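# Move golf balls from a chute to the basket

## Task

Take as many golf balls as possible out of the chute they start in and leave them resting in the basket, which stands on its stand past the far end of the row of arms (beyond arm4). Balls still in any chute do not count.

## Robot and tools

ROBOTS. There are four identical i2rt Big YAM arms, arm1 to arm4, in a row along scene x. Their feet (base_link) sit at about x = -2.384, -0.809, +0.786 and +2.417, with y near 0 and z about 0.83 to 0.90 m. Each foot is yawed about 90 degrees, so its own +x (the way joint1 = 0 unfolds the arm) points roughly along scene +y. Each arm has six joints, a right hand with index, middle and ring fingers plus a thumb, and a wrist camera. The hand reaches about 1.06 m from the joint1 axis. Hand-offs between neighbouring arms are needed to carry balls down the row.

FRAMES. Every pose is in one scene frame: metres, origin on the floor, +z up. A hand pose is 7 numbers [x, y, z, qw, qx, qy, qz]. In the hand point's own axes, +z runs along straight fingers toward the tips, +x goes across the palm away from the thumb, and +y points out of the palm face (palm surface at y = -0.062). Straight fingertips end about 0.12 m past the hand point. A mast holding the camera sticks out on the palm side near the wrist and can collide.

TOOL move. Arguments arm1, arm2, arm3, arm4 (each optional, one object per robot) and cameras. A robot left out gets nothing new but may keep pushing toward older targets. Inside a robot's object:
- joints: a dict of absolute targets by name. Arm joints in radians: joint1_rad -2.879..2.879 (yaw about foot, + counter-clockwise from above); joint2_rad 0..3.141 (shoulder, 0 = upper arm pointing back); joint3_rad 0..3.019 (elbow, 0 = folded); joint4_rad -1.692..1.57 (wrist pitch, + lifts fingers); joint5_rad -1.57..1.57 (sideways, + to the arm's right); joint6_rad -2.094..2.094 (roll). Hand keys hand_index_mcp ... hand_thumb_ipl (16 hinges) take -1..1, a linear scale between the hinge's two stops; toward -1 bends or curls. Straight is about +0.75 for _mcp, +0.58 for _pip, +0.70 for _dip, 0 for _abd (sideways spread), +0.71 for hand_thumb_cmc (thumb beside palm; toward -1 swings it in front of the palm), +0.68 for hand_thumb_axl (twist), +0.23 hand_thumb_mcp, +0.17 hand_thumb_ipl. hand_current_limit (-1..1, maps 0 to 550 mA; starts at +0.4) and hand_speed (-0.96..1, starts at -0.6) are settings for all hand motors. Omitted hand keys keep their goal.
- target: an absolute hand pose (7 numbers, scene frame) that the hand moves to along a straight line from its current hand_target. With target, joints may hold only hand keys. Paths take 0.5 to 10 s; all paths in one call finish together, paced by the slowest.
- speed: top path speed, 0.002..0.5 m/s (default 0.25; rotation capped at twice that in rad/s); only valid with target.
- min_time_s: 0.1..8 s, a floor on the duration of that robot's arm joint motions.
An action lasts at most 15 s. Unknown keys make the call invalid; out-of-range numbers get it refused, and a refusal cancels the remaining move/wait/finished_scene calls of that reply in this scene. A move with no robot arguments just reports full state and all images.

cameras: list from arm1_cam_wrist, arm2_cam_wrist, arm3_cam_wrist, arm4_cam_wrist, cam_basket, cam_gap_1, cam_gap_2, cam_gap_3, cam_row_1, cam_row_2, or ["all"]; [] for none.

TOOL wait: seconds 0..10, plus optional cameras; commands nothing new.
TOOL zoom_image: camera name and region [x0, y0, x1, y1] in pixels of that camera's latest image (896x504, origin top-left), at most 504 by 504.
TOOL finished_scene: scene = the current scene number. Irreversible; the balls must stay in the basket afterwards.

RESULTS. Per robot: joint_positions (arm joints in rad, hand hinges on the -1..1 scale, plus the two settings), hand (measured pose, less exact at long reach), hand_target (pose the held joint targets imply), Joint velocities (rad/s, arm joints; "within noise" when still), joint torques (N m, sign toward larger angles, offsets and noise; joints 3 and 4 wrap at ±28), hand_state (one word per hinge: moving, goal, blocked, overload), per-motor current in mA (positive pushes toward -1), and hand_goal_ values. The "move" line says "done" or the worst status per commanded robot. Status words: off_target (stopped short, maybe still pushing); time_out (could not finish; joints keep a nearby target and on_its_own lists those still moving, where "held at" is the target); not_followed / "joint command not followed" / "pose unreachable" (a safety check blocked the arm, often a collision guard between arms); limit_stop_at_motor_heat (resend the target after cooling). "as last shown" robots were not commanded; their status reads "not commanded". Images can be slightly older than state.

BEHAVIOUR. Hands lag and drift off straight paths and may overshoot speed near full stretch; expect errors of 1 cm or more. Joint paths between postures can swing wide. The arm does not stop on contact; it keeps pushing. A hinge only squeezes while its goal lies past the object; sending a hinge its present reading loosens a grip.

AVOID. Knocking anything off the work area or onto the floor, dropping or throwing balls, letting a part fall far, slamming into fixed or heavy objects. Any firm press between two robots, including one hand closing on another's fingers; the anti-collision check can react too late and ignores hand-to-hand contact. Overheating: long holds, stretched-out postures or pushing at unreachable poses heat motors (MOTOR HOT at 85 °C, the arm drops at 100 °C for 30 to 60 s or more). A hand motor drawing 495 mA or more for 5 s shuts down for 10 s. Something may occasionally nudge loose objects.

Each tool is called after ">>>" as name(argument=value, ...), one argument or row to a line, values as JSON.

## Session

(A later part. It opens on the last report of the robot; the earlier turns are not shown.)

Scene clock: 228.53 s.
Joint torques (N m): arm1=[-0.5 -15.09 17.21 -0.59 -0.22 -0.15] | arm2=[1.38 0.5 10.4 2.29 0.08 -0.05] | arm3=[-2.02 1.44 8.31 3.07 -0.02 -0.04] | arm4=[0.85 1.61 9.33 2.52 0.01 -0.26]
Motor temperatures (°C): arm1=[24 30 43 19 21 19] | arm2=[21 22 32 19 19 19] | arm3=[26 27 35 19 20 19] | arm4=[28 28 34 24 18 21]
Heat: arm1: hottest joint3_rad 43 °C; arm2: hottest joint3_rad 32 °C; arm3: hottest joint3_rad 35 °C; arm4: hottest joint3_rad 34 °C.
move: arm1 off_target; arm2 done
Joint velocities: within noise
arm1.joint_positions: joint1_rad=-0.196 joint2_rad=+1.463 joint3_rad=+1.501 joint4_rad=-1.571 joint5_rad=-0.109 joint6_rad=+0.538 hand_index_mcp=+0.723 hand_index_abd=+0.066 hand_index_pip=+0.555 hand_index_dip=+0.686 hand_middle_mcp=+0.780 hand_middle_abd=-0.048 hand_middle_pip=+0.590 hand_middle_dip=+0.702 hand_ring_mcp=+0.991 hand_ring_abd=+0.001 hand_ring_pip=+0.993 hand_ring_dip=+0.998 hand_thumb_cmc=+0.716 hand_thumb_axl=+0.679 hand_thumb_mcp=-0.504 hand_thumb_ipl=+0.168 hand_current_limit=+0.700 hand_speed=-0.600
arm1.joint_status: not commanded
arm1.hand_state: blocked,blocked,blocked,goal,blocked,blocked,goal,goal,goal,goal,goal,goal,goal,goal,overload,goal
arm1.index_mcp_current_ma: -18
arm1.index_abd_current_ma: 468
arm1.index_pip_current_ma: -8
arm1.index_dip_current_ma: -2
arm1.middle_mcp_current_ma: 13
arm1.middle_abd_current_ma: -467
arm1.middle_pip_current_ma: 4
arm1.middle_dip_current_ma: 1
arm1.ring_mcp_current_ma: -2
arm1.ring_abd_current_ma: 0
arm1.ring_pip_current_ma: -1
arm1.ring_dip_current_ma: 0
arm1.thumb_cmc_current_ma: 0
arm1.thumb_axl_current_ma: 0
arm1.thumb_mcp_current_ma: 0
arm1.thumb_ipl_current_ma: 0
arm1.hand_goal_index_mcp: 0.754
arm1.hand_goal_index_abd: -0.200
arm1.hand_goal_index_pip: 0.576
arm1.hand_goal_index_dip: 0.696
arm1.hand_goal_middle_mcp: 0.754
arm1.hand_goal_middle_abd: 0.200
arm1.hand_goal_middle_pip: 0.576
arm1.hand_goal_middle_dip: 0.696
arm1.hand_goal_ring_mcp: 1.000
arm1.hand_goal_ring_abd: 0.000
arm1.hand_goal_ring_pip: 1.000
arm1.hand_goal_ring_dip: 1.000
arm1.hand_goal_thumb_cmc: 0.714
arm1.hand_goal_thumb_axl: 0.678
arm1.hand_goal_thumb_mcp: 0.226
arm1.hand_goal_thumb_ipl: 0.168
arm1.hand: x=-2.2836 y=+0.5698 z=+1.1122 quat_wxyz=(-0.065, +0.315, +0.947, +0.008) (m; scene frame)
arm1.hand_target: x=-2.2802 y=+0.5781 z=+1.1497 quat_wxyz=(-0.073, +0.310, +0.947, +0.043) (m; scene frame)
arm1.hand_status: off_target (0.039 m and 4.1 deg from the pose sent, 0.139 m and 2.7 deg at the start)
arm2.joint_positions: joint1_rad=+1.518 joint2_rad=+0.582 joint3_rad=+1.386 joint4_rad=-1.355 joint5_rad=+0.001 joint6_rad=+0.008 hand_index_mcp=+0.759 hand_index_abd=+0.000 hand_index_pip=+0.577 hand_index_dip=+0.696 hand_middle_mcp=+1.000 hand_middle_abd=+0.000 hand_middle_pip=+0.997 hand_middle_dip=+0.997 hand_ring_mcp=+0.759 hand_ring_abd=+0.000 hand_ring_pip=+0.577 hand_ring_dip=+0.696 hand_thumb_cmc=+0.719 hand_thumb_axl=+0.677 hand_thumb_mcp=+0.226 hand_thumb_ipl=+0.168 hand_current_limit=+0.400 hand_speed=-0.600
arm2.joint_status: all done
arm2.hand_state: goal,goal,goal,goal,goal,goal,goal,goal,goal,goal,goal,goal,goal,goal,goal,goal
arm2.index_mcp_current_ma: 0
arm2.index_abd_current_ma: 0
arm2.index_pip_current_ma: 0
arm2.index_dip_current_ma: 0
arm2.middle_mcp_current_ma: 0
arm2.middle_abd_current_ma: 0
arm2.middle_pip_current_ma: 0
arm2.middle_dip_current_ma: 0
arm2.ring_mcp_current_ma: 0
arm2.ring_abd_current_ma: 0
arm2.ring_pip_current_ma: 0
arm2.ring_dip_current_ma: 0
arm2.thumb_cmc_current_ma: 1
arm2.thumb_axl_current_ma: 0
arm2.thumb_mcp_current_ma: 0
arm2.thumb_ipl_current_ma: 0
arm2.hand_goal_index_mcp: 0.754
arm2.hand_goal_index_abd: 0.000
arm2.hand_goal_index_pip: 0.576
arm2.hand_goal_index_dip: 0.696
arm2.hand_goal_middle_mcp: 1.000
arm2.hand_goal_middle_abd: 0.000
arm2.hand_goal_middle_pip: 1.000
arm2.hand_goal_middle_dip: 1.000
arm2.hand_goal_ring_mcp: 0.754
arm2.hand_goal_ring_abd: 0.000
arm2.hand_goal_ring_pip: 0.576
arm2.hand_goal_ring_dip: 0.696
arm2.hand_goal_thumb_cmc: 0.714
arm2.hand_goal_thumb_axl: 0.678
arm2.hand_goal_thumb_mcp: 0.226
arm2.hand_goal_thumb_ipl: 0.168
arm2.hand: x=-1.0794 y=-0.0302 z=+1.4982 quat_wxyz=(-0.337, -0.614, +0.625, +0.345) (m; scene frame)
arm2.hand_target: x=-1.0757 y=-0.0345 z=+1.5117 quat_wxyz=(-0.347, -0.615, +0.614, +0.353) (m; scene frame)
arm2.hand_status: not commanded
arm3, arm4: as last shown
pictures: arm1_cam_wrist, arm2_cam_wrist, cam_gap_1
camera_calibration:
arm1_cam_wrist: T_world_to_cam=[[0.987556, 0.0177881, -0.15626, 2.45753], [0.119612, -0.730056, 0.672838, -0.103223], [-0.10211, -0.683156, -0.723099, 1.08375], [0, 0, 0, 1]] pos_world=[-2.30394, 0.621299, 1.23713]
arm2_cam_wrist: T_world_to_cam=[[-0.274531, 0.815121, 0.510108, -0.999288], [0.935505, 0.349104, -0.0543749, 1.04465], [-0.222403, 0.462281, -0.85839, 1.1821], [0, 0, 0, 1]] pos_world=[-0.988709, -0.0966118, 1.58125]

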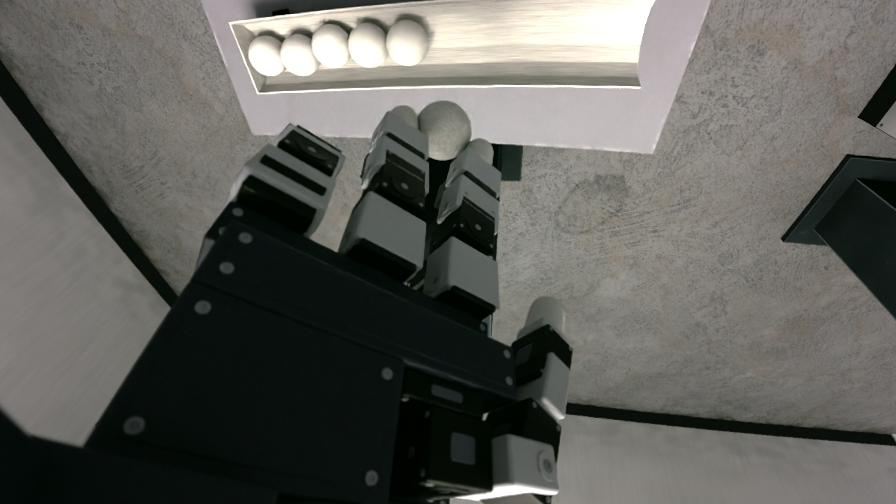

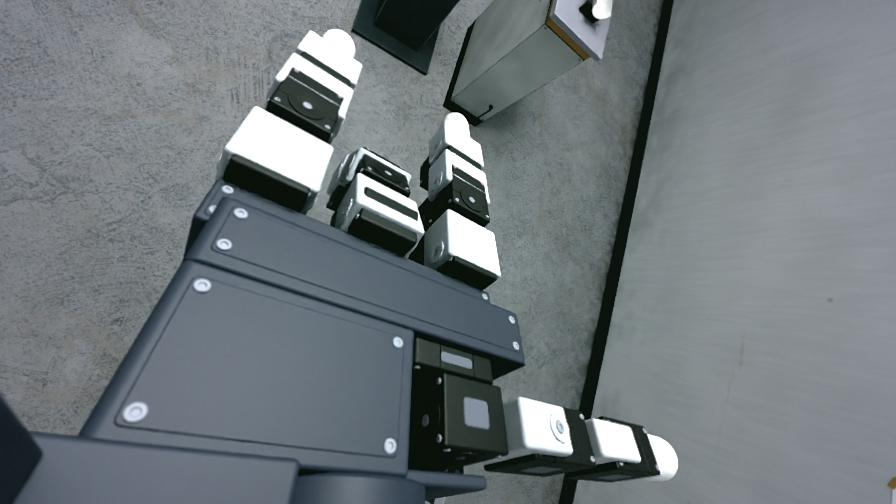

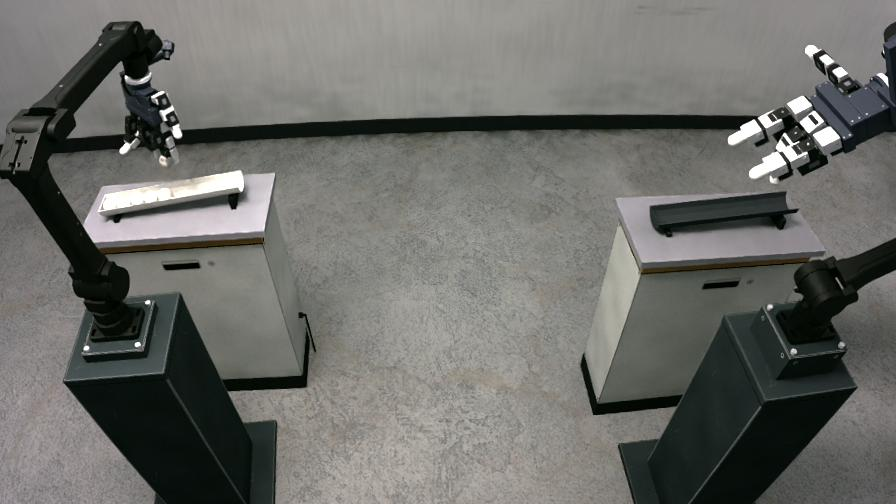

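>>> move(
  arm1={"joints": {"joint1_rad": -1.70, "joint6_rad": 1.533, "hand_ring_mcp": -0.48, "hand_ring_pip": -0.74, "hand_ring_dip": 0.7}, "min_time_s": 6},
  arm2={"target": [-1.42, 0.0725, 1.0, -0.5, -0.5, 0.5, 0.5], "speed": 0.15},
  cameras=["arm1_cam_wrist", "arm2_cam_wrist", "cam_gap_1"],
)

Scene clock: 236.63 s.
Joint torques (N m): arm1=[-0.26 -15.21 17.09 -0.68 -0.05 0.11] | arm2=[-1.03 -15.33 5.37 3.22 -0.03 0.1] | arm3=[-1.96 1.44 8.31 3.07 -0.02 -0.04] | arm4=[0.73 1.55 9.32 2.54 0.01 -0.26]
Motor temperatures (°C): arm1=[24 30 45 19 21 19] | arm2=[21 22 31 19 19 19] | arm3=[26 27 35 19 20 19] | arm4=[28 28 34 24 18 21]
Heat: arm1: hottest joint3_rad 45 °C; arm2: hottest joint3_rad 31 °C; arm3: hottest joint3_rad 35 °C; arm4: hottest joint3_rad 34 °C.
move: arm1 done; arm2 off_target
Joint velocities: within noise
arm1.joint_positions: joint1_rad=-1.700 joint2_rad=+1.463 joint3_rad=+1.501 joint4_rad=-1.571 joint5_rad=-0.111 joint6_rad=+1.522 hand_index_mcp=+0.723 hand_index_abd=+0.066 hand_index_pip=+0.555 hand_index_dip=+0.686 hand_middle_mcp=+0.780 hand_middle_abd=-0.048 hand_middle_pip=+0.590 hand_middle_dip=+0.702 hand_ring_mcp=-0.464 hand_ring_abd=+0.001 hand_ring_pip=-0.736 hand_ring_dip=+0.703 hand_thumb_cmc=+0.716 hand_thumb_axl=+0.679 hand_thumb_mcp=-0.504 hand_thumb_ipl=+0.168 hand_current_limit=+0.700 hand_speed=-0.600
arm1.joint_status: all done
arm1.hand_state: blocked,blocked,blocked,goal,blocked,blocked,goal,goal,goal,goal,goal,goal,goal,goal,overload,goal
arm1.index_mcp_current_ma: -18
arm1.index_abd_current_ma: 468
arm1.index_pip_current_ma: -8
arm1.index_dip_current_ma: -2
arm1.middle_mcp_current_ma: 13
arm1.middle_abd_current_ma: -467
arm1.middle_pip_current_ma: 4
arm1.middle_dip_current_ma: 1
arm1.ring_mcp_current_ma: 5
arm1.ring_abd_current_ma: 0
arm1.ring_pip_current_ma: 0
arm1.ring_dip_current_ma: 0
arm1.thumb_cmc_current_ma: 0
arm1.thumb_axl_current_ma: 0
arm1.thumb_mcp_current_ma: 0
arm1.thumb_ipl_current_ma: 0
arm1.hand_goal_index_mcp: 0.754
arm1.hand_goal_index_abd: -0.200
arm1.hand_goal_index_pip: 0.576
arm1.hand_goal_index_dip: 0.696
arm1.hand_goal_middle_mcp: 0.754
arm1.hand_goal_middle_abd: 0.200
arm1.hand_goal_middle_pip: 0.576
arm1.hand_goal_middle_dip: 0.696
arm1.hand_goal_ring_mcp: -0.480
arm1.hand_goal_ring_abd: 0.000
arm1.hand_goal_ring_pip: -0.740
arm1.hand_goal_ring_dip: 0.700
arm1.hand_goal_thumb_cmc: 0.714
arm1.hand_goal_thumb_axl: 0.678
arm1.hand_goal_thumb_mcp: 0.226
arm1.hand_goal_thumb_ipl: 0.168
arm1.hand: x=-1.9620 y=-0.0071 z=+1.0981 quat_wxyz=(-0.058, +0.998, +0.005, +0.015) (m; scene frame)
arm1.hand_target: x=-1.9535 y=-0.0073 z=+1.1298 quat_wxyz=(-0.057, +0.997, +0.002, +0.050) (m; scene frame)
arm1.hand_status: not commanded
arm2.joint_positions: joint1_rad=+1.319 joint2_rad=+2.170 joint3_rad=+0.802 joint4_rad=+1.343 joint5_rad=-0.228 joint6_rad=+0.004 hand_index_mcp=+0.763 hand_index_abd=+0.000 hand_index_pip=+0.577 hand_index_dip=+0.696 hand_middle_mcp=+1.000 hand_middle_abd=+0.000 hand_middle_pip=+0.999 hand_middle_dip=+0.997 hand_ring_mcp=+0.762 hand_ring_abd=+0.000 hand_ring_pip=+0.577 hand_ring_dip=+0.696 hand_thumb_cmc=+0.721 hand_thumb_axl=+0.677 hand_thumb_mcp=+0.226 hand_thumb_ipl=+0.168 hand_current_limit=+0.400 hand_speed=-0.600
arm2.joint_status: not commanded
arm2.hand_state: goal,goal,goal,goal,goal,goal,goal,goal,goal,goal,goal,goal,goal,goal,goal,goal
arm2.index_mcp_current_ma: 1
arm2.index_abd_current_ma: 0
arm2.index_pip_current_ma: 0
arm2.index_dip_current_ma: 0
arm2.middle_mcp_current_ma: 0
arm2.middle_abd_current_ma: 0
arm2.middle_pip_current_ma: 0
arm2.middle_dip_current_ma: 0
arm2.ring_mcp_current_ma: 1
arm2.ring_abd_current_ma: 0
arm2.ring_pip_current_ma: 0
arm2.ring_dip_current_ma: 0
arm2.thumb_cmc_current_ma: 1
arm2.thumb_axl_current_ma: 0
arm2.thumb_mcp_current_ma: 0
arm2.thumb_ipl_current_ma: 0
arm2.hand_goal_index_mcp: 0.754
arm2.hand_goal_index_abd: 0.000
arm2.hand_goal_index_pip: 0.576
arm2.hand_goal_index_dip: 0.696
arm2.hand_goal_middle_mcp: 1.000
arm2.hand_goal_middle_abd: 0.000
arm2.hand_goal_middle_pip: 1.000
arm2.hand_goal_middle_dip: 1.000
arm2.hand_goal_ring_mcp: 0.754
arm2.hand_goal_ring_abd: 0.000
arm2.hand_goal_ring_pip: 0.576
arm2.hand_goal_ring_dip: 0.696
arm2.hand_goal_thumb_cmc: 0.714
arm2.hand_goal_thumb_axl: 0.678
arm2.hand_goal_thumb_mcp: 0.226
arm2.hand_goal_thumb_ipl: 0.168
arm2.hand: x=-1.4185 y=+0.0614 z=+0.9906 quat_wxyz=(-0.494, -0.513, +0.506, +0.487) (m; scene frame)
arm2.hand_target: x=-1.4197 y=+0.0723 z=+1.0000 quat_wxyz=(-0.500, -0.500, +0.500, +0.500) (m; scene frame)
arm2.hand_status: off_target (0.015 m and 2.3 deg from the pose sent, 0.612 m and 32.4 deg at the start)
arm3, arm4: as last shown
pictures: arm1_cam_wrist, arm2_cam_wrist, cam_gap_1
camera_calibration:
arm1_cam_wrist: T_world_to_cam=[[-0.784009, -0.606074, -0.134178, -1.35661], [-0.47068, 0.439492, 0.765054, -1.80449], [-0.40471, 0.662964, -0.629833, 0.0258246], [0, 0, 0, 1]] pos_world=[-1.90248, -0.046269, 1.21477]
arm2_cam_wrist: T_world_to_cam=[[-0.00778911, 0.811565, 0.58421, -0.602887], [0.769554, 0.377926, -0.514742, 1.52111], [-0.638535, 0.445572, -0.627487, -0.189375], [0, 0, 0, 1]] pos_world=[-1.29619, -0.00120367, 1.01636]

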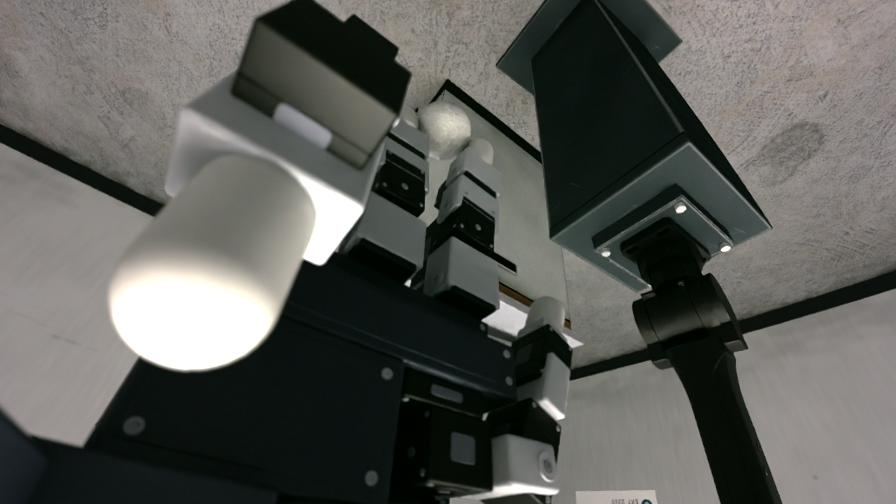

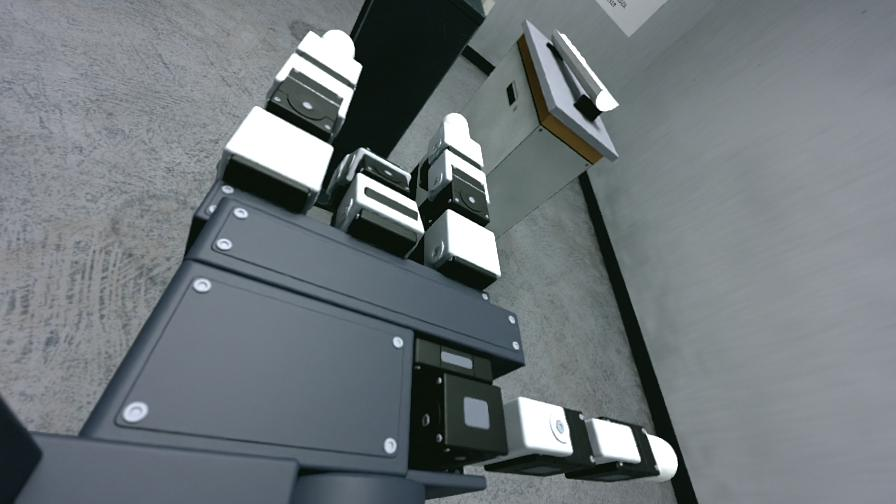

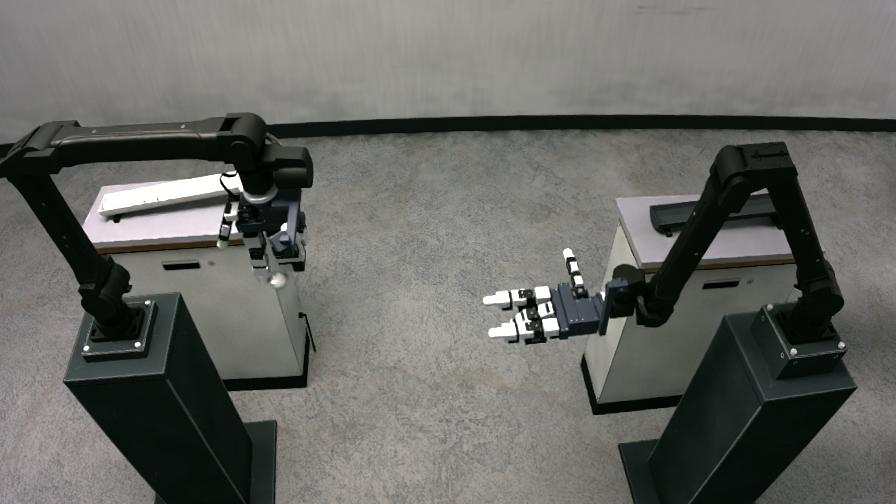

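>>> move(
  arm1={"target": [-1.70, -0.026, 1.07, 0, 1, 0, 0.02], "speed": 0.12},
  cameras=["arm2_cam_wrist", "cam_gap_1"],
)

>>> zoom_image(
  camera="cam_gap_1",
  region=[350, 180, 600, 380],
)

Scene clock: 240.30 s.
Joint torques (N m): arm1=[0.26 -24.41 17.36 -0.54 0.21 0] | arm2=[-1.14 -15.09 5.35 3.22 -0.02 0.09] | arm3=[-1.96 1.44 8.31 3.08 -0.01 -0.04] | arm4=[0.85 1.61 9.33 2.55 0.01 -0.26]
Motor temperatures (°C): arm1=[24 30 45 19 21 19] | arm2=[21 22 31 19 19 19] | arm3=[26 27 35 19 20 19] | arm4=[28 28 34 24 18 21]
Heat: arm1: hottest joint3_rad 45 °C; arm2: hottest joint3_rad 31 °C; arm3: hottest joint3_rad 35 °C; arm4: hottest joint3_rad 34 °C.
move: arm1 off_target
Joint velocities: within noise
arm1.joint_positions: joint1_rad=-1.687 joint2_rad=+2.193 joint3_rad=+2.390 joint4_rad=-1.689 joint5_rad=+0.015 joint6_rad=+1.533 hand_index_mcp=+0.723 hand_index_abd=+0.066 hand_index_pip=+0.555 hand_index_dip=+0.686 hand_middle_mcp=+0.780 hand_middle_abd=-0.048 hand_middle_pip=+0.590 hand_middle_dip=+0.702 hand_ring_mcp=-0.464 hand_ring_abd=+0.001 hand_ring_pip=-0.736 hand_ring_dip=+0.703 hand_thumb_cmc=+0.716 hand_thumb_axl=+0.679 hand_thumb_mcp=-0.504 hand_thumb_ipl=+0.168 hand_current_limit=+0.700 hand_speed=-0.600
arm1.joint_status: not commanded
arm1.hand_state: blocked,blocked,blocked,goal,blocked,blocked,goal,goal,goal,goal,goal,goal,goal,goal,overload,goal
arm1.index_mcp_current_ma: -18
arm1.index_abd_current_ma: 468
arm1.index_pip_current_ma: -8
arm1.index_dip_current_ma: -2
arm1.middle_mcp_current_ma: 13
arm1.middle_abd_current_ma: -467
arm1.middle_pip_current_ma: 4
arm1.middle_dip_current_ma: 1
arm1.ring_mcp_current_ma: 5
arm1.ring_abd_current_ma: 0
arm1.ring_pip_current_ma: 0
arm1.ring_dip_current_ma: 0
arm1.thumb_cmc_current_ma: 0
arm1.thumb_axl_current_ma: 0
arm1.thumb_mcp_current_ma: 0
arm1.thumb_ipl_current_ma: 0
arm1.hand_goal_index_mcp: 0.754
arm1.hand_goal_index_abd: -0.200
arm1.hand_goal_index_pip: 0.576
arm1.hand_goal_index_dip: 0.696
arm1.hand_goal_middle_mcp: 0.754
arm1.hand_goal_middle_abd: 0.200
arm1.hand_goal_middle_pip: 0.576
arm1.hand_goal_middle_dip: 0.696
arm1.hand_goal_ring_mcp: -0.480
arm1.hand_goal_ring_abd: 0.000
arm1.hand_goal_ring_pip: -0.740
arm1.hand_goal_ring_dip: 0.700
arm1.hand_goal_thumb_cmc: 0.714
arm1.hand_goal_thumb_axl: 0.678
arm1.hand_goal_thumb_mcp: 0.226
arm1.hand_goal_thumb_ipl: 0.168
arm1.hand: x=-1.7115 y=-0.0297 z=+1.0488 quat_wxyz=(+0.005, +0.999, +0.006, +0.033) (m; scene frame)
arm1.hand_target: x=-1.7018 y=-0.0259 z=+1.0694 quat_wxyz=(+0.007, +0.998, +0.007, +0.057) (m; scene frame)
arm1.hand_status: off_target (0.024 m and 1.7 deg from the pose sent, 0.264 m and 6.7 deg at the start; a joint's target at an end of its range on 33 of 87 steps)
arm2, arm3, arm4: as last shown
pictures: arm2_cam_wrist, cam_gap_1
camera_calibration:
arm2_cam_wrist: T_world_to_cam=[[-0.00778911, 0.811565, 0.58421, -0.602887], [0.769554, 0.377926, -0.514742, 1.52111], [-0.638535, 0.445572, -0.627487, -0.189375], [0, 0, 0, 1]] pos_world=[-1.29619, -0.00120367, 1.01636]

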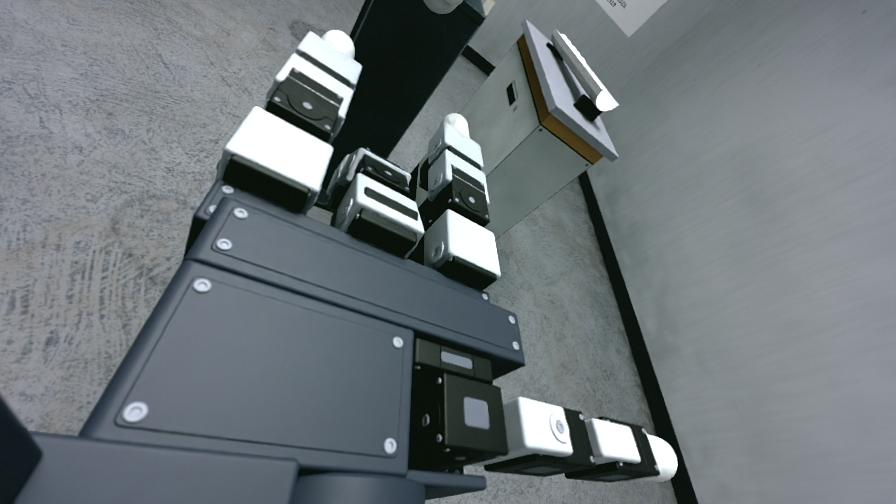

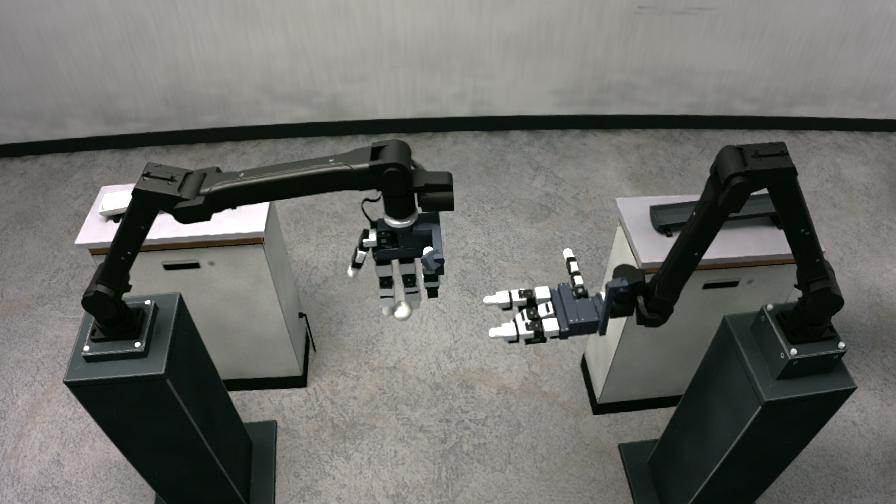

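Scaled by 2.016 from the camera's 896x504 image, which has a finer 1280x720 frame.

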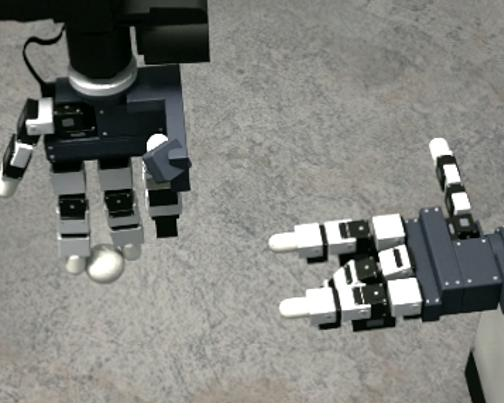

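>>> move(
  arm2={"target": [-1.535, 0.080, 1.018, -0.5, -0.5, 0.5, 0.5], "speed": 0.08},
  cameras=["arm2_cam_wrist", "cam_gap_1"],
)

>>> zoom_image(
  camera="cam_gap_1",
  region=[340, 220, 560, 380],
)

>>> zoom_image(
  camera="arm2_cam_wrist",
  region=[250, 0, 550, 200],
)

Scene clock: 245.87 s.
Joint torques (N m): arm1=[0.38 -24.35 17.35 -0.57 0.21 0] | arm2=[1.38 -17.03 8.46 1.83 0.2 0.09] | arm3=[-1.96 1.49 8.31 3.07 -0.02 -0.04] | arm4=[0.67 1.49 9.32 2.51 0.01 -0.26]
Motor temperatures (°C): arm1=[24 30 44 19 21 19] | arm2=[21 23 30 19 19 19] | arm3=[26 27 35 19 20 19] | arm4=[28 28 34 24 18 20]
Heat: arm1: hottest joint3_rad 44 °C; arm2: hottest joint3_rad 30 °C; arm3: hottest joint3_rad 35 °C; arm4: hottest joint3_rad 34 °C.
move: arm2 off_target
Joint velocities: within noise
arm1, arm3, arm4: as last shown
arm2.joint_positions: joint1_rad=+1.319 joint2_rad=+2.214 joint3_rad=+1.125 joint4_rad=+1.102 joint5_rad=-0.200 joint6_rad=+0.004 hand_index_mcp=+0.763 hand_index_abd=+0.000 hand_index_pip=+0.577 hand_index_dip=+0.696 hand_middle_mcp=+1.000 hand_middle_abd=+0.000 hand_middle_pip=+0.999 hand_middle_dip=+0.997 hand_ring_mcp=+0.762 hand_ring_abd=+0.000 hand_ring_pip=+0.577 hand_ring_dip=+0.696 hand_thumb_cmc=+0.721 hand_thumb_axl=+0.677 hand_thumb_mcp=+0.226 hand_thumb_ipl=+0.168 hand_current_limit=+0.400 hand_speed=-0.600
arm2.joint_status: not commanded
arm2.hand_state: goal,goal,goal,goal,goal,goal,goal,goal,goal,goal,goal,goal,goal,goal,goal,goal
arm2.index_mcp_current_ma: 1
arm2.index_abd_current_ma: 0
arm2.index_pip_current_ma: 0
arm2.index_dip_current_ma: 0
arm2.middle_mcp_current_ma: 0
arm2.middle_abd_current_ma: 0
arm2.middle_pip_current_ma: 0
arm2.middle_dip_current_ma: 0
arm2.ring_mcp_current_ma: 1
arm2.ring_abd_current_ma: 0
arm2.ring_pip_current_ma: 0
arm2.ring_dip_current_ma: 0
arm2.thumb_cmc_current_ma: 1
arm2.thumb_axl_current_ma: 0
arm2.thumb_mcp_current_ma: 0
arm2.thumb_ipl_current_ma: 0
arm2.hand_goal_index_mcp: 0.754
arm2.hand_goal_index_abd: 0.000
arm2.hand_goal_index_pip: 0.576
arm2.hand_goal_index_dip: 0.696
arm2.hand_goal_middle_mcp: 1.000
arm2.hand_goal_middle_abd: 0.000
arm2.hand_goal_middle_pip: 1.000
arm2.hand_goal_middle_dip: 1.000
arm2.hand_goal_ring_mcp: 0.754
arm2.hand_goal_ring_abd: 0.000
arm2.hand_goal_ring_pip: 0.576
arm2.hand_goal_ring_dip: 0.696
arm2.hand_goal_thumb_cmc: 0.714
arm2.hand_goal_thumb_axl: 0.678
arm2.hand_goal_thumb_mcp: 0.226
arm2.hand_goal_thumb_ipl: 0.168
arm2.hand: x=-1.5244 y=+0.0891 z=+1.0228 quat_wxyz=(-0.495, -0.498, +0.502, +0.505) (m; scene frame)
arm2.hand_target: x=-1.5344 y=+0.0797 z=+1.0182 quat_wxyz=(-0.500, -0.500, +0.500, +0.500) (m; scene frame)
arm2.hand_status: off_target (0.015 m and 0.9 deg from the pose sent, 0.121 m and 2.3 deg at the start)
pictures: arm2_cam_wrist, cam_gap_1
camera_calibration:
arm2_cam_wrist: T_world_to_cam=[[0.036975, 0.806085, 0.590643, -0.582849], [0.759867, 0.361189, -0.540504, 1.62181], [-0.649026, 0.468795, -0.599163, -0.296221], [0, 0, 0, 1]] pos_world=[-1.40306, 0.0229149, 1.04336]

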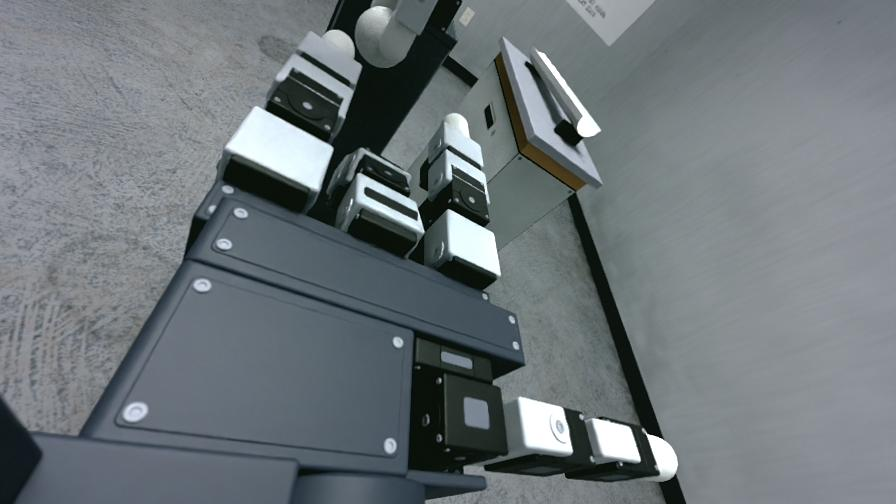

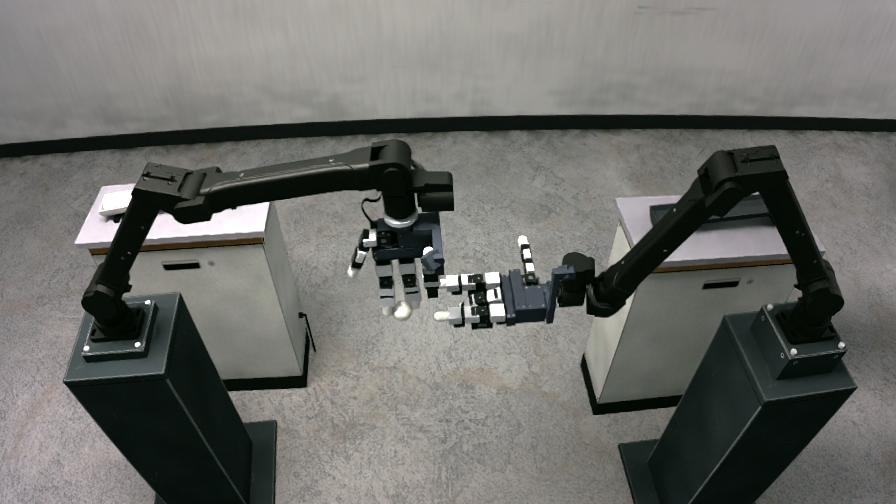

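Scaled by 2.291 from the camera's 896x504 image, which has a finer 1280x720 frame.

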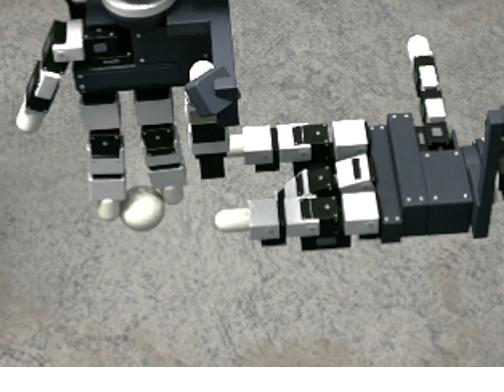

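Scaled by 1.680 from the camera's 896x504 image, which has a finer 1280x720 frame.

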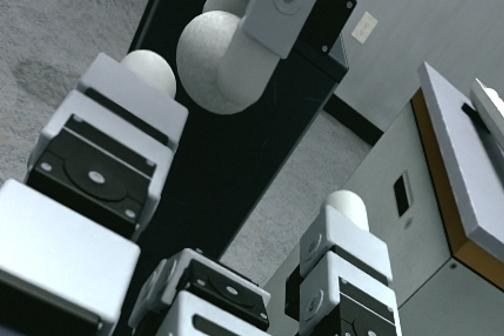

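>>> move(
  arm2={"target": [-1.585, 0.058, 1.013, -0.5, -0.5, 0.5, 0.5], "speed": 0.06},
  cameras=["arm2_cam_wrist", "cam_gap_1"],
)

>>> zoom_image(
  camera="cam_gap_1",
  region=[340, 220, 560, 380],
)

>>> zoom_image(
  camera="arm2_cam_wrist",
  region=[250, 0, 550, 200],
)

Scene clock: 251.30 s.
Joint torques (N m): arm1=[0.26 -24.41 17.33 -0.55 0.2 0] | arm2=[1.26 -18.32 9.55 1.81 0.2 0.09] | arm3=[-1.96 1.49 8.31 3.08 -0.02 -0.04] | arm4=[0.73 1.55 9.32 2.54 0.01 -0.26]
Motor temperatures (°C): arm1=[24 30 43 19 21 19] | arm2=[21 24 30 19 19 19] | arm3=[26 27 35 19 20 19] | arm4=[28 28 34 24 18 20]
Heat: arm1: hottest joint3_rad 43 °C; arm2: hottest joint3_rad 30 °C; arm3: hottest joint3_rad 35 °C; arm4: hottest joint3_rad 34 °C.
move: arm2 off_target
Joint velocities: within noise
arm1, arm3, arm4: as last shown
arm2.joint_positions: joint1_rad=+1.373 joint2_rad=+2.283 joint3_rad=+1.275 joint4_rad=+1.017 joint5_rad=-0.148 joint6_rad=+0.004 hand_index_mcp=+0.763 hand_index_abd=+0.000 hand_index_pip=+0.577 hand_index_dip=+0.696 hand_middle_mcp=+1.000 hand_middle_abd=+0.000 hand_middle_pip=+0.999 hand_middle_dip=+0.997 hand_ring_mcp=+0.762 hand_ring_abd=+0.000 hand_ring_pip=+0.577 hand_ring_dip=+0.696 hand_thumb_cmc=+0.721 hand_thumb_axl=+0.677 hand_thumb_mcp=+0.226 hand_thumb_ipl=+0.168 hand_current_limit=+0.400 hand_speed=-0.600
arm2.joint_status: not commanded
arm2.hand_state: goal,goal,goal,goal,goal,goal,goal,goal,goal,goal,goal,goal,goal,goal,goal,goal
arm2.index_mcp_current_ma: 1
arm2.index_abd_current_ma: 0
arm2.index_pip_current_ma: 0
arm2.index_dip_current_ma: 0
arm2.middle_mcp_current_ma: 0
arm2.middle_abd_current_ma: 0
arm2.middle_pip_current_ma: 0
arm2.middle_dip_current_ma: 0
arm2.ring_mcp_current_ma: 1
arm2.ring_abd_current_ma: 0
arm2.ring_pip_current_ma: 0
arm2.ring_dip_current_ma: 0
arm2.thumb_cmc_current_ma: 1
arm2.thumb_axl_current_ma: 0
arm2.thumb_mcp_current_ma: 0
arm2.thumb_ipl_current_ma: 0
arm2.hand_goal_index_mcp: 0.754
arm2.hand_goal_index_abd: 0.000
arm2.hand_goal_index_pip: 0.576
arm2.hand_goal_index_dip: 0.696
arm2.hand_goal_middle_mcp: 1.000
arm2.hand_goal_middle_abd: 0.000
arm2.hand_goal_middle_pip: 1.000
arm2.hand_goal_middle_dip: 1.000
arm2.hand_goal_ring_mcp: 0.754
arm2.hand_goal_ring_abd: 0.000
arm2.hand_goal_ring_pip: 0.576
arm2.hand_goal_ring_dip: 0.696
arm2.hand_goal_thumb_cmc: 0.714
arm2.hand_goal_thumb_axl: 0.678
arm2.hand_goal_thumb_mcp: 0.226
arm2.hand_goal_thumb_ipl: 0.168
arm2.hand: x=-1.5741 y=+0.0663 z=+1.0158 quat_wxyz=(-0.495, -0.500, +0.502, +0.503) (m; scene frame)
arm2.hand_target: x=-1.5842 y=+0.0579 z=+1.0131 quat_wxyz=(-0.500, -0.500, +0.500, +0.500) (m; scene frame)
arm2.hand_status: off_target (0.014 m and 0.8 deg from the pose sent, 0.069 m and 0.9 deg at the start)
pictures: arm2_cam_wrist, cam_gap_1
camera_calibration:
arm2_cam_wrist: T_world_to_cam=[[0.0320387, 0.807074, 0.58958, -0.565304], [0.761487, 0.362369, -0.537426, 1.66333], [-0.647388, 0.466176, -0.602966, -0.315355], [0, 0, 0, 1]] pos_world=[-1.45265, 0.000511815, 1.03706]

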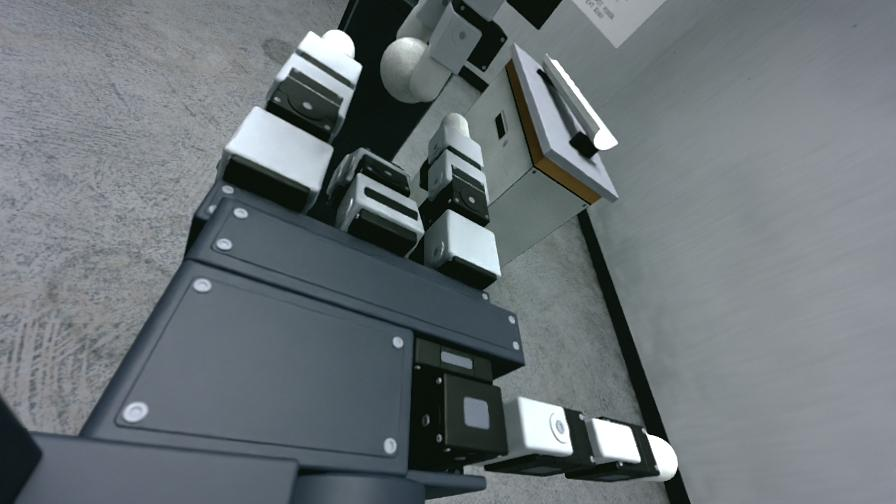

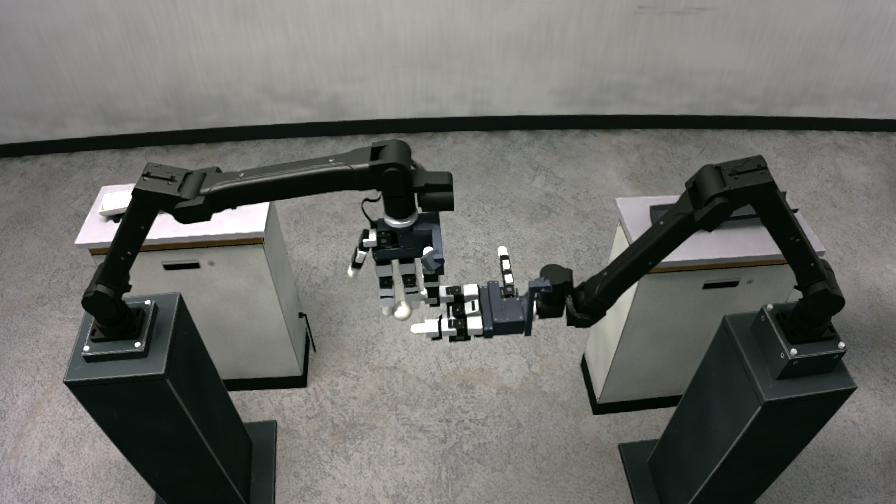

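Scaled by 2.291 from the camera's 896x504 image, which has a finer 1280x720 frame.

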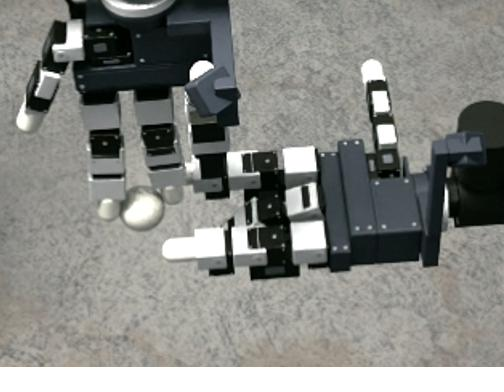

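Scaled by 1.680 from the camera's 896x504 image, which has a finer 1280x720 frame.

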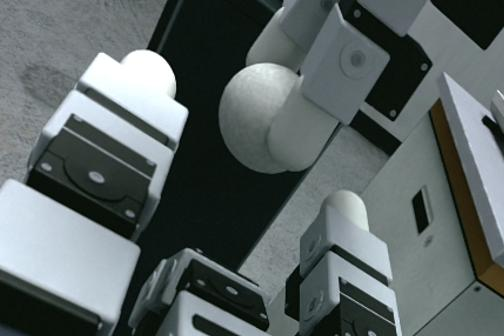

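>>> move(
  arm2={"target": [-1.61, 0.053, 1.019, -0.5, -0.5, 0.5, 0.5], "speed": 0.05},
  cameras=["arm2_cam_wrist", "cam_gap_1", "arm1_cam_wrist"],
)

>>> zoom_image(
  camera="cam_gap_1",
  region=[340, 220, 560, 380],
)

>>> zoom_image(
  camera="arm2_cam_wrist",
  region=[250, 0, 550, 200],
)

Scene clock: 256.13 s.
Joint torques (N m): arm1=[0.21 -24.35 17.33 -0.55 0.21 0.01] | arm2=[1.32 -18.9 10.04 1.91 0.21 0.09] | arm3=[-1.96 1.49 8.31 3.07 -0.02 -0.04] | arm4=[0.85 1.67 9.33 2.54 0.01 -0.26]
Motor temperatures (°C): arm1=[24 30 43 19 21 19] | arm2=[21 24 30 19 19 19] | arm3=[26 27 35 19 20 19] | arm4=[28 28 34 24 18 20]
Heat: arm1: hottest joint3_rad 43 °C; arm2: hottest joint3_rad 30 °C; arm3: hottest joint3_rad 35 °C; arm4: hottest joint3_rad 34 °C.
move: arm2 off_target
Joint velocities: within noise
arm1, arm3, arm4: as last shown
arm2.joint_positions: joint1_rad=+1.386 joint2_rad=+2.305 joint3_rad=+1.356 joint4_rad=+0.956 joint5_rad=-0.135 joint6_rad=+0.004 hand_index_mcp=+0.763 hand_index_abd=+0.000 hand_index_pip=+0.577 hand_index_dip=+0.696 hand_middle_mcp=+1.000 hand_middle_abd=+0.000 hand_middle_pip=+0.999 hand_middle_dip=+0.997 hand_ring_mcp=+0.762 hand_ring_abd=+0.000 hand_ring_pip=+0.577 hand_ring_dip=+0.696 hand_thumb_cmc=+0.721 hand_thumb_axl=+0.677 hand_thumb_mcp=+0.226 hand_thumb_ipl=+0.168 hand_current_limit=+0.400 hand_speed=-0.600
arm2.joint_status: not commanded
arm2.hand_state: goal,goal,goal,goal,goal,goal,goal,goal,goal,goal,goal,goal,goal,goal,goal,goal
arm2.index_mcp_current_ma: 1
arm2.index_abd_current_ma: 0
arm2.index_pip_current_ma: 0
arm2.index_dip_current_ma: 0
arm2.middle_mcp_current_ma: 0
arm2.middle_abd_current_ma: 0
arm2.middle_pip_current_ma: 0
arm2.middle_dip_current_ma: 0
arm2.ring_mcp_current_ma: 1
arm2.ring_abd_current_ma: 0
arm2.ring_pip_current_ma: 0
arm2.ring_dip_current_ma: 0
arm2.thumb_cmc_current_ma: 1
arm2.thumb_axl_current_ma: 0
arm2.thumb_mcp_current_ma: 0
arm2.thumb_ipl_current_ma: 0
arm2.hand_goal_index_mcp: 0.754
arm2.hand_goal_index_abd: 0.000
arm2.hand_goal_index_pip: 0.576
arm2.hand_goal_index_dip: 0.696
arm2.hand_goal_middle_mcp: 1.000
arm2.hand_goal_middle_abd: 0.000
arm2.hand_goal_middle_pip: 1.000
arm2.hand_goal_middle_dip: 1.000
arm2.hand_goal_ring_mcp: 0.754
arm2.hand_goal_ring_abd: 0.000
arm2.hand_goal_ring_pip: 0.576
arm2.hand_goal_ring_dip: 0.696
arm2.hand_goal_thumb_cmc: 0.714
arm2.hand_goal_thumb_axl: 0.678
arm2.hand_goal_thumb_mcp: 0.226
arm2.hand_goal_thumb_ipl: 0.168
arm2.hand: x=-1.5990 y=+0.0622 z=+1.0213 quat_wxyz=(-0.494, -0.500, +0.503, +0.503) (m; scene frame)
arm2.hand_target: x=-1.6091 y=+0.0529 z=+1.0189 quat_wxyz=(-0.500, -0.500, +0.500, +0.500) (m; scene frame)
arm2.hand_status: off_target (0.014 m and 0.8 deg from the pose sent, 0.038 m and 0.8 deg at the start)
pictures: arm1_cam_wrist, arm2_cam_wrist, cam_gap_1
camera_calibration:
arm1_cam_wrist: T_world_to_cam=[[-0.782267, -0.617051, -0.0854751, -1.22893], [-0.49521, 0.532741, 0.686261, -1.59552], [-0.377922, 0.579168, -0.722315, 0.251391], [0, 0, 0, 1]] pos_world=[-1.65646, -0.053909, 1.17149]
arm2_cam_wrist: T_world_to_cam=[[0.0317342, 0.80721, 0.589411, -0.564747], [0.762235, 0.361906, -0.536676, 1.68728], [-0.646522, 0.466301, -0.603799, -0.323994], [0, 0, 0, 1]] pos_world=[-1.47765, -0.00368856, 1.04276]

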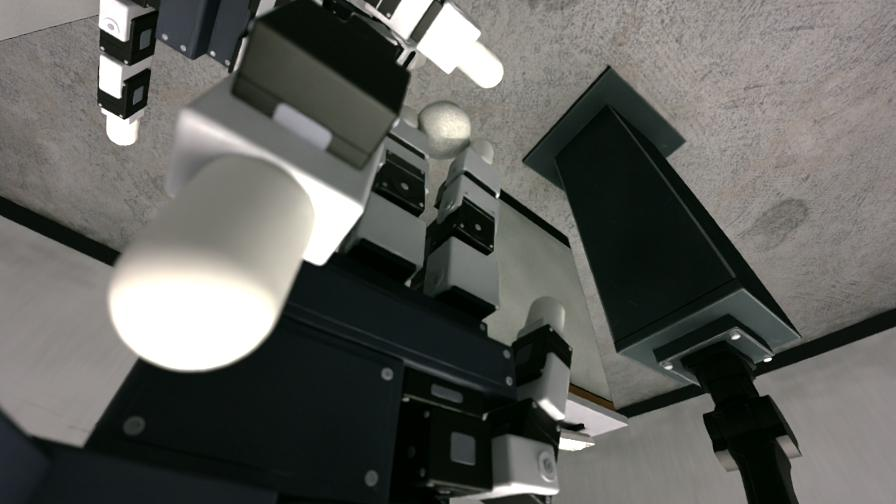

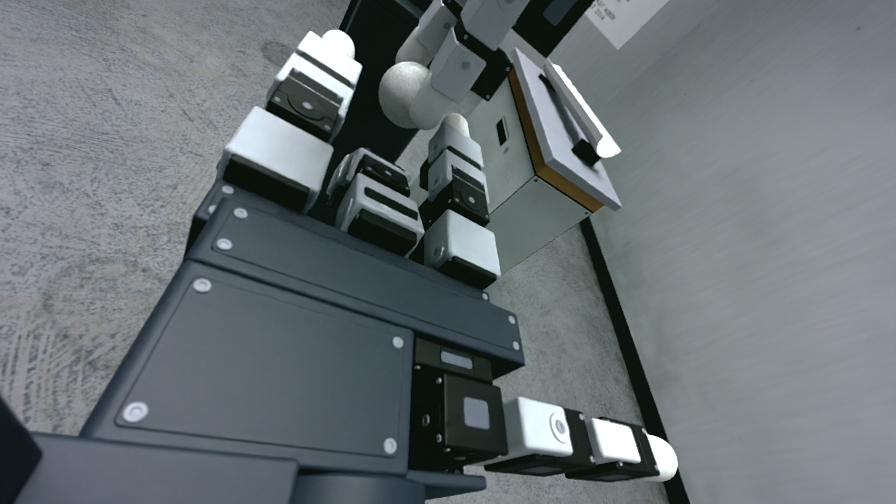

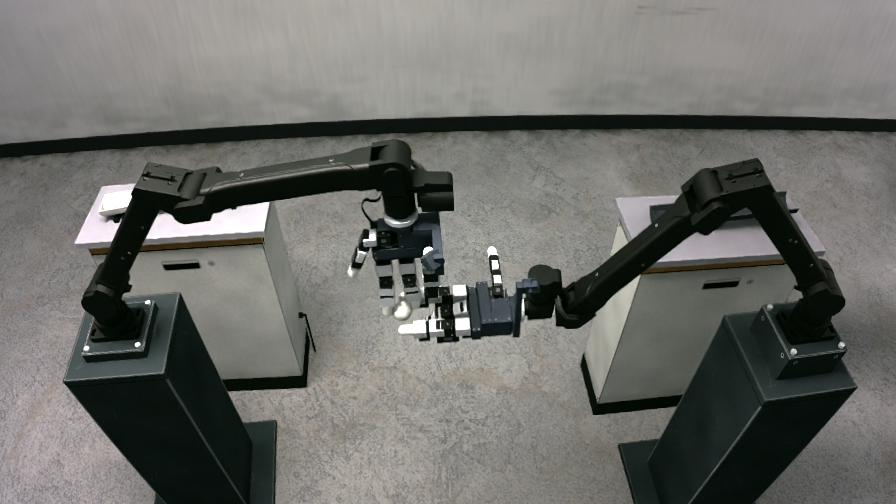

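Scaled by 2.291 from the camera's 896x504 image, which has a finer 1280x720 frame.

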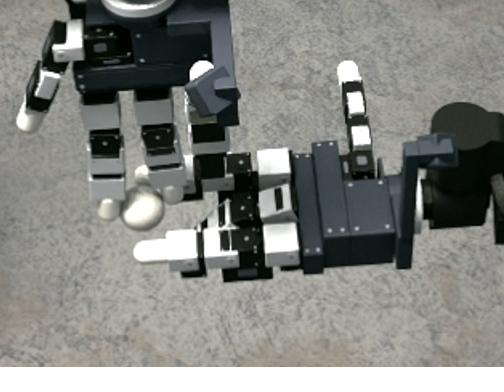

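Scaled by 1.680 from the camera's 896x504 image, which has a finer 1280x720 frame.

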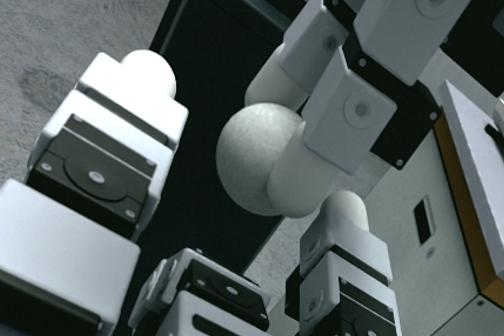

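>>> move(
  arm2={"joints": {"hand_index_abd": -0.22, "hand_ring_abd": 0.22}},
  cameras=["arm2_cam_wrist", "cam_gap_1"],
)

>>> zoom_image(
  camera="cam_gap_1",
  region=[340, 220, 560, 380],
)

>>> zoom_image(
  camera="arm2_cam_wrist",
  region=[250, 0, 550, 200],
)

Scene clock: 259.67 s.
Joint torques (N m): arm1=[0.32 -24.41 17.22 -0.55 0.04 0.01] | arm2=[1.26 -19.08 10.1 1.89 0.04 0.09] | arm3=[-1.96 1.49 8.31 3.07 -0.02 -0.04] | arm4=[0.79 1.61 9.35 2.51 0.01 -0.25]
Motor temperatures (°C): arm1=[24 30 42 19 21 19] | arm2=[21 24 30 19 19 19] | arm3=[26 27 35 19 20 19] | arm4=[28 28 34 24 18 20]
Heat: arm1: hottest joint3_rad 42 °C; arm2: hottest joint3_rad 30 °C; arm3: hottest joint3_rad 35 °C; arm4: hottest joint3_rad 34 °C.
move: arm2 off_target
Joint velocities: within noise
arm1, arm3, arm4: as last shown
arm1.joint_positions: joint1_rad=-1.686 joint2_rad=+2.193 joint3_rad=+2.391 joint4_rad=-1.689 joint5_rad=+0.019 joint6_rad=+1.533 hand_index_mcp=+0.723 hand_index_abd=+0.066 hand_index_pip=+0.555 hand_index_dip=+0.686 hand_middle_mcp=+0.779 hand_middle_abd=-0.048 hand_middle_pip=+0.590 hand_middle_dip=+0.702 hand_ring_mcp=-0.464 hand_ring_abd=+0.001 hand_ring_pip=-0.737 hand_ring_dip=+0.703 hand_thumb_cmc=+0.716 hand_thumb_axl=+0.679 hand_thumb_mcp=-0.504 hand_thumb_ipl=+0.168 hand_current_limit=+0.700 hand_speed=-0.600
arm1.index_abd_current_ma: 467
arm1.middle_mcp_current_ma: 12
arm1.middle_pip_current_ma: 3
arm1.hand: x=-1.7113 y=-0.0302 z=+1.0496 quat_wxyz=(+0.007, +0.999, +0.006, +0.033) (m; scene frame)
arm1.hand_target: x=-1.7018 y=-0.0259 z=+1.0695 quat_wxyz=(+0.007, +0.998, +0.007, +0.057) (m; scene frame)
arm2.joint_positions: joint1_rad=+1.386 joint2_rad=+2.305 joint3_rad=+1.356 joint4_rad=+0.956 joint5_rad=-0.131 joint6_rad=+0.004 hand_index_mcp=+0.764 hand_index_abd=-0.145 hand_index_pip=+0.578 hand_index_dip=+0.696 hand_middle_mcp=+1.000 hand_middle_abd=+0.000 hand_middle_pip=+0.999 hand_middle_dip=+0.997 hand_ring_mcp=+0.762 hand_ring_abd=+0.170 hand_ring_pip=+0.577 hand_ring_dip=+0.696 hand_thumb_cmc=+0.721 hand_thumb_axl=+0.677 hand_thumb_mcp=+0.226 hand_thumb_ipl=+0.168 hand_current_limit=+0.400 hand_speed=-0.600
arm2.joint_status: hand_index_abd off_target (ended at -0.145, target -0.220); hand_ring_abd off_target (ended at +0.170, target +0.220)
arm2.hand_state: goal,blocked,goal,goal,goal,goal,goal,goal,goal,blocked,goal,goal,goal,goal,goal,goal
arm2.index_mcp_current_ma: 2
arm2.index_abd_current_ma: 65
arm2.index_pip_current_ma: 0
arm2.index_dip_current_ma: 0
arm2.middle_mcp_current_ma: 0
arm2.middle_abd_current_ma: 0
arm2.middle_pip_current_ma: 0
arm2.middle_dip_current_ma: 0
arm2.ring_mcp_current_ma: 1
arm2.ring_abd_current_ma: -29
arm2.ring_pip_current_ma: 0
arm2.ring_dip_current_ma: 0
arm2.thumb_cmc_current_ma: 1
arm2.thumb_axl_current_ma: 0
arm2.thumb_mcp_current_ma: 0
arm2.thumb_ipl_current_ma: 0
arm2.hand_goal_index_mcp: 0.754
arm2.hand_goal_index_abd: -0.220
arm2.hand_goal_index_pip: 0.576
arm2.hand_goal_index_dip: 0.696
arm2.hand_goal_middle_mcp: 1.000
arm2.hand_goal_middle_abd: 0.000
arm2.hand_goal_middle_pip: 1.000
arm2.hand_goal_middle_dip: 1.000
arm2.hand_goal_ring_mcp: 0.754
arm2.hand_goal_ring_abd: 0.220
arm2.hand_goal_ring_pip: 0.576
arm2.hand_goal_ring_dip: 0.696
arm2.hand_goal_thumb_cmc: 0.714
arm2.hand_goal_thumb_axl: 0.678
arm2.hand_goal_thumb_mcp: 0.226
arm2.hand_goal_thumb_ipl: 0.168
arm2.hand: x=-1.5989 y=+0.0629 z=+1.0213 quat_wxyz=(-0.493, -0.499, +0.504, +0.504) (m; scene frame)
arm2.hand_target: x=-1.6091 y=+0.0529 z=+1.0192 quat_wxyz=(-0.500, -0.500, +0.500, +0.500) (m; scene frame)
arm2.hand_status: not commanded
pictures: arm2_cam_wrist, cam_gap_1
camera_calibration:
arm2_cam_wrist: T_world_to_cam=[[0.0351491, 0.807293, 0.589103, -0.559533], [0.763713, 0.358507, -0.536857, 1.68972], [-0.644599, 0.468775, -0.603939, -0.32122], [0, 0, 0, 1]] pos_world=[-1.47785, -0.00348859, 1.04276]

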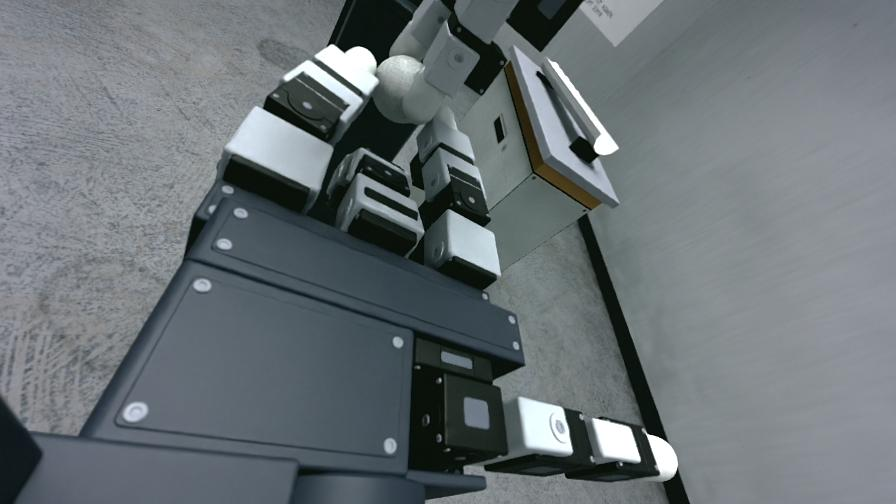

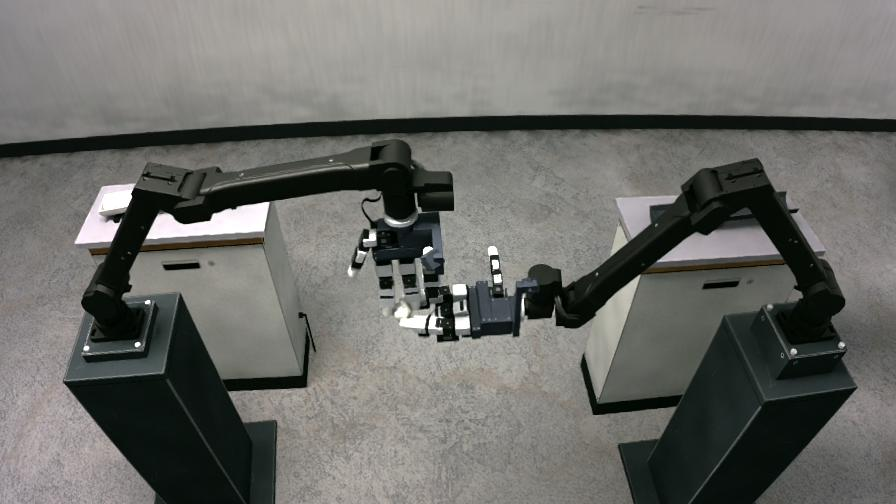

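Scaled by 2.291 from the camera's 896x504 image, which has a finer 1280x720 frame.

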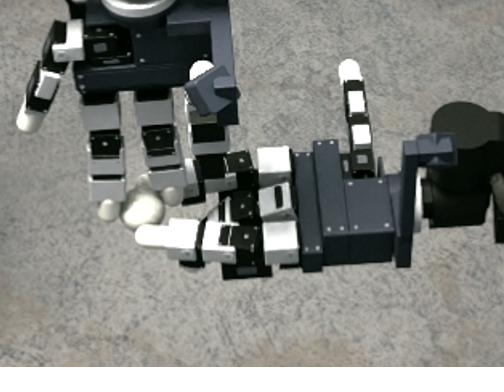

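Scaled by 1.680 from the camera's 896x504 image, which has a finer 1280x720 frame.

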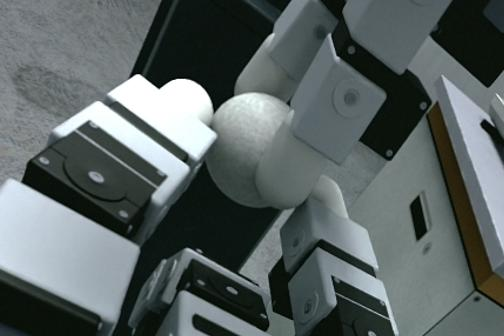

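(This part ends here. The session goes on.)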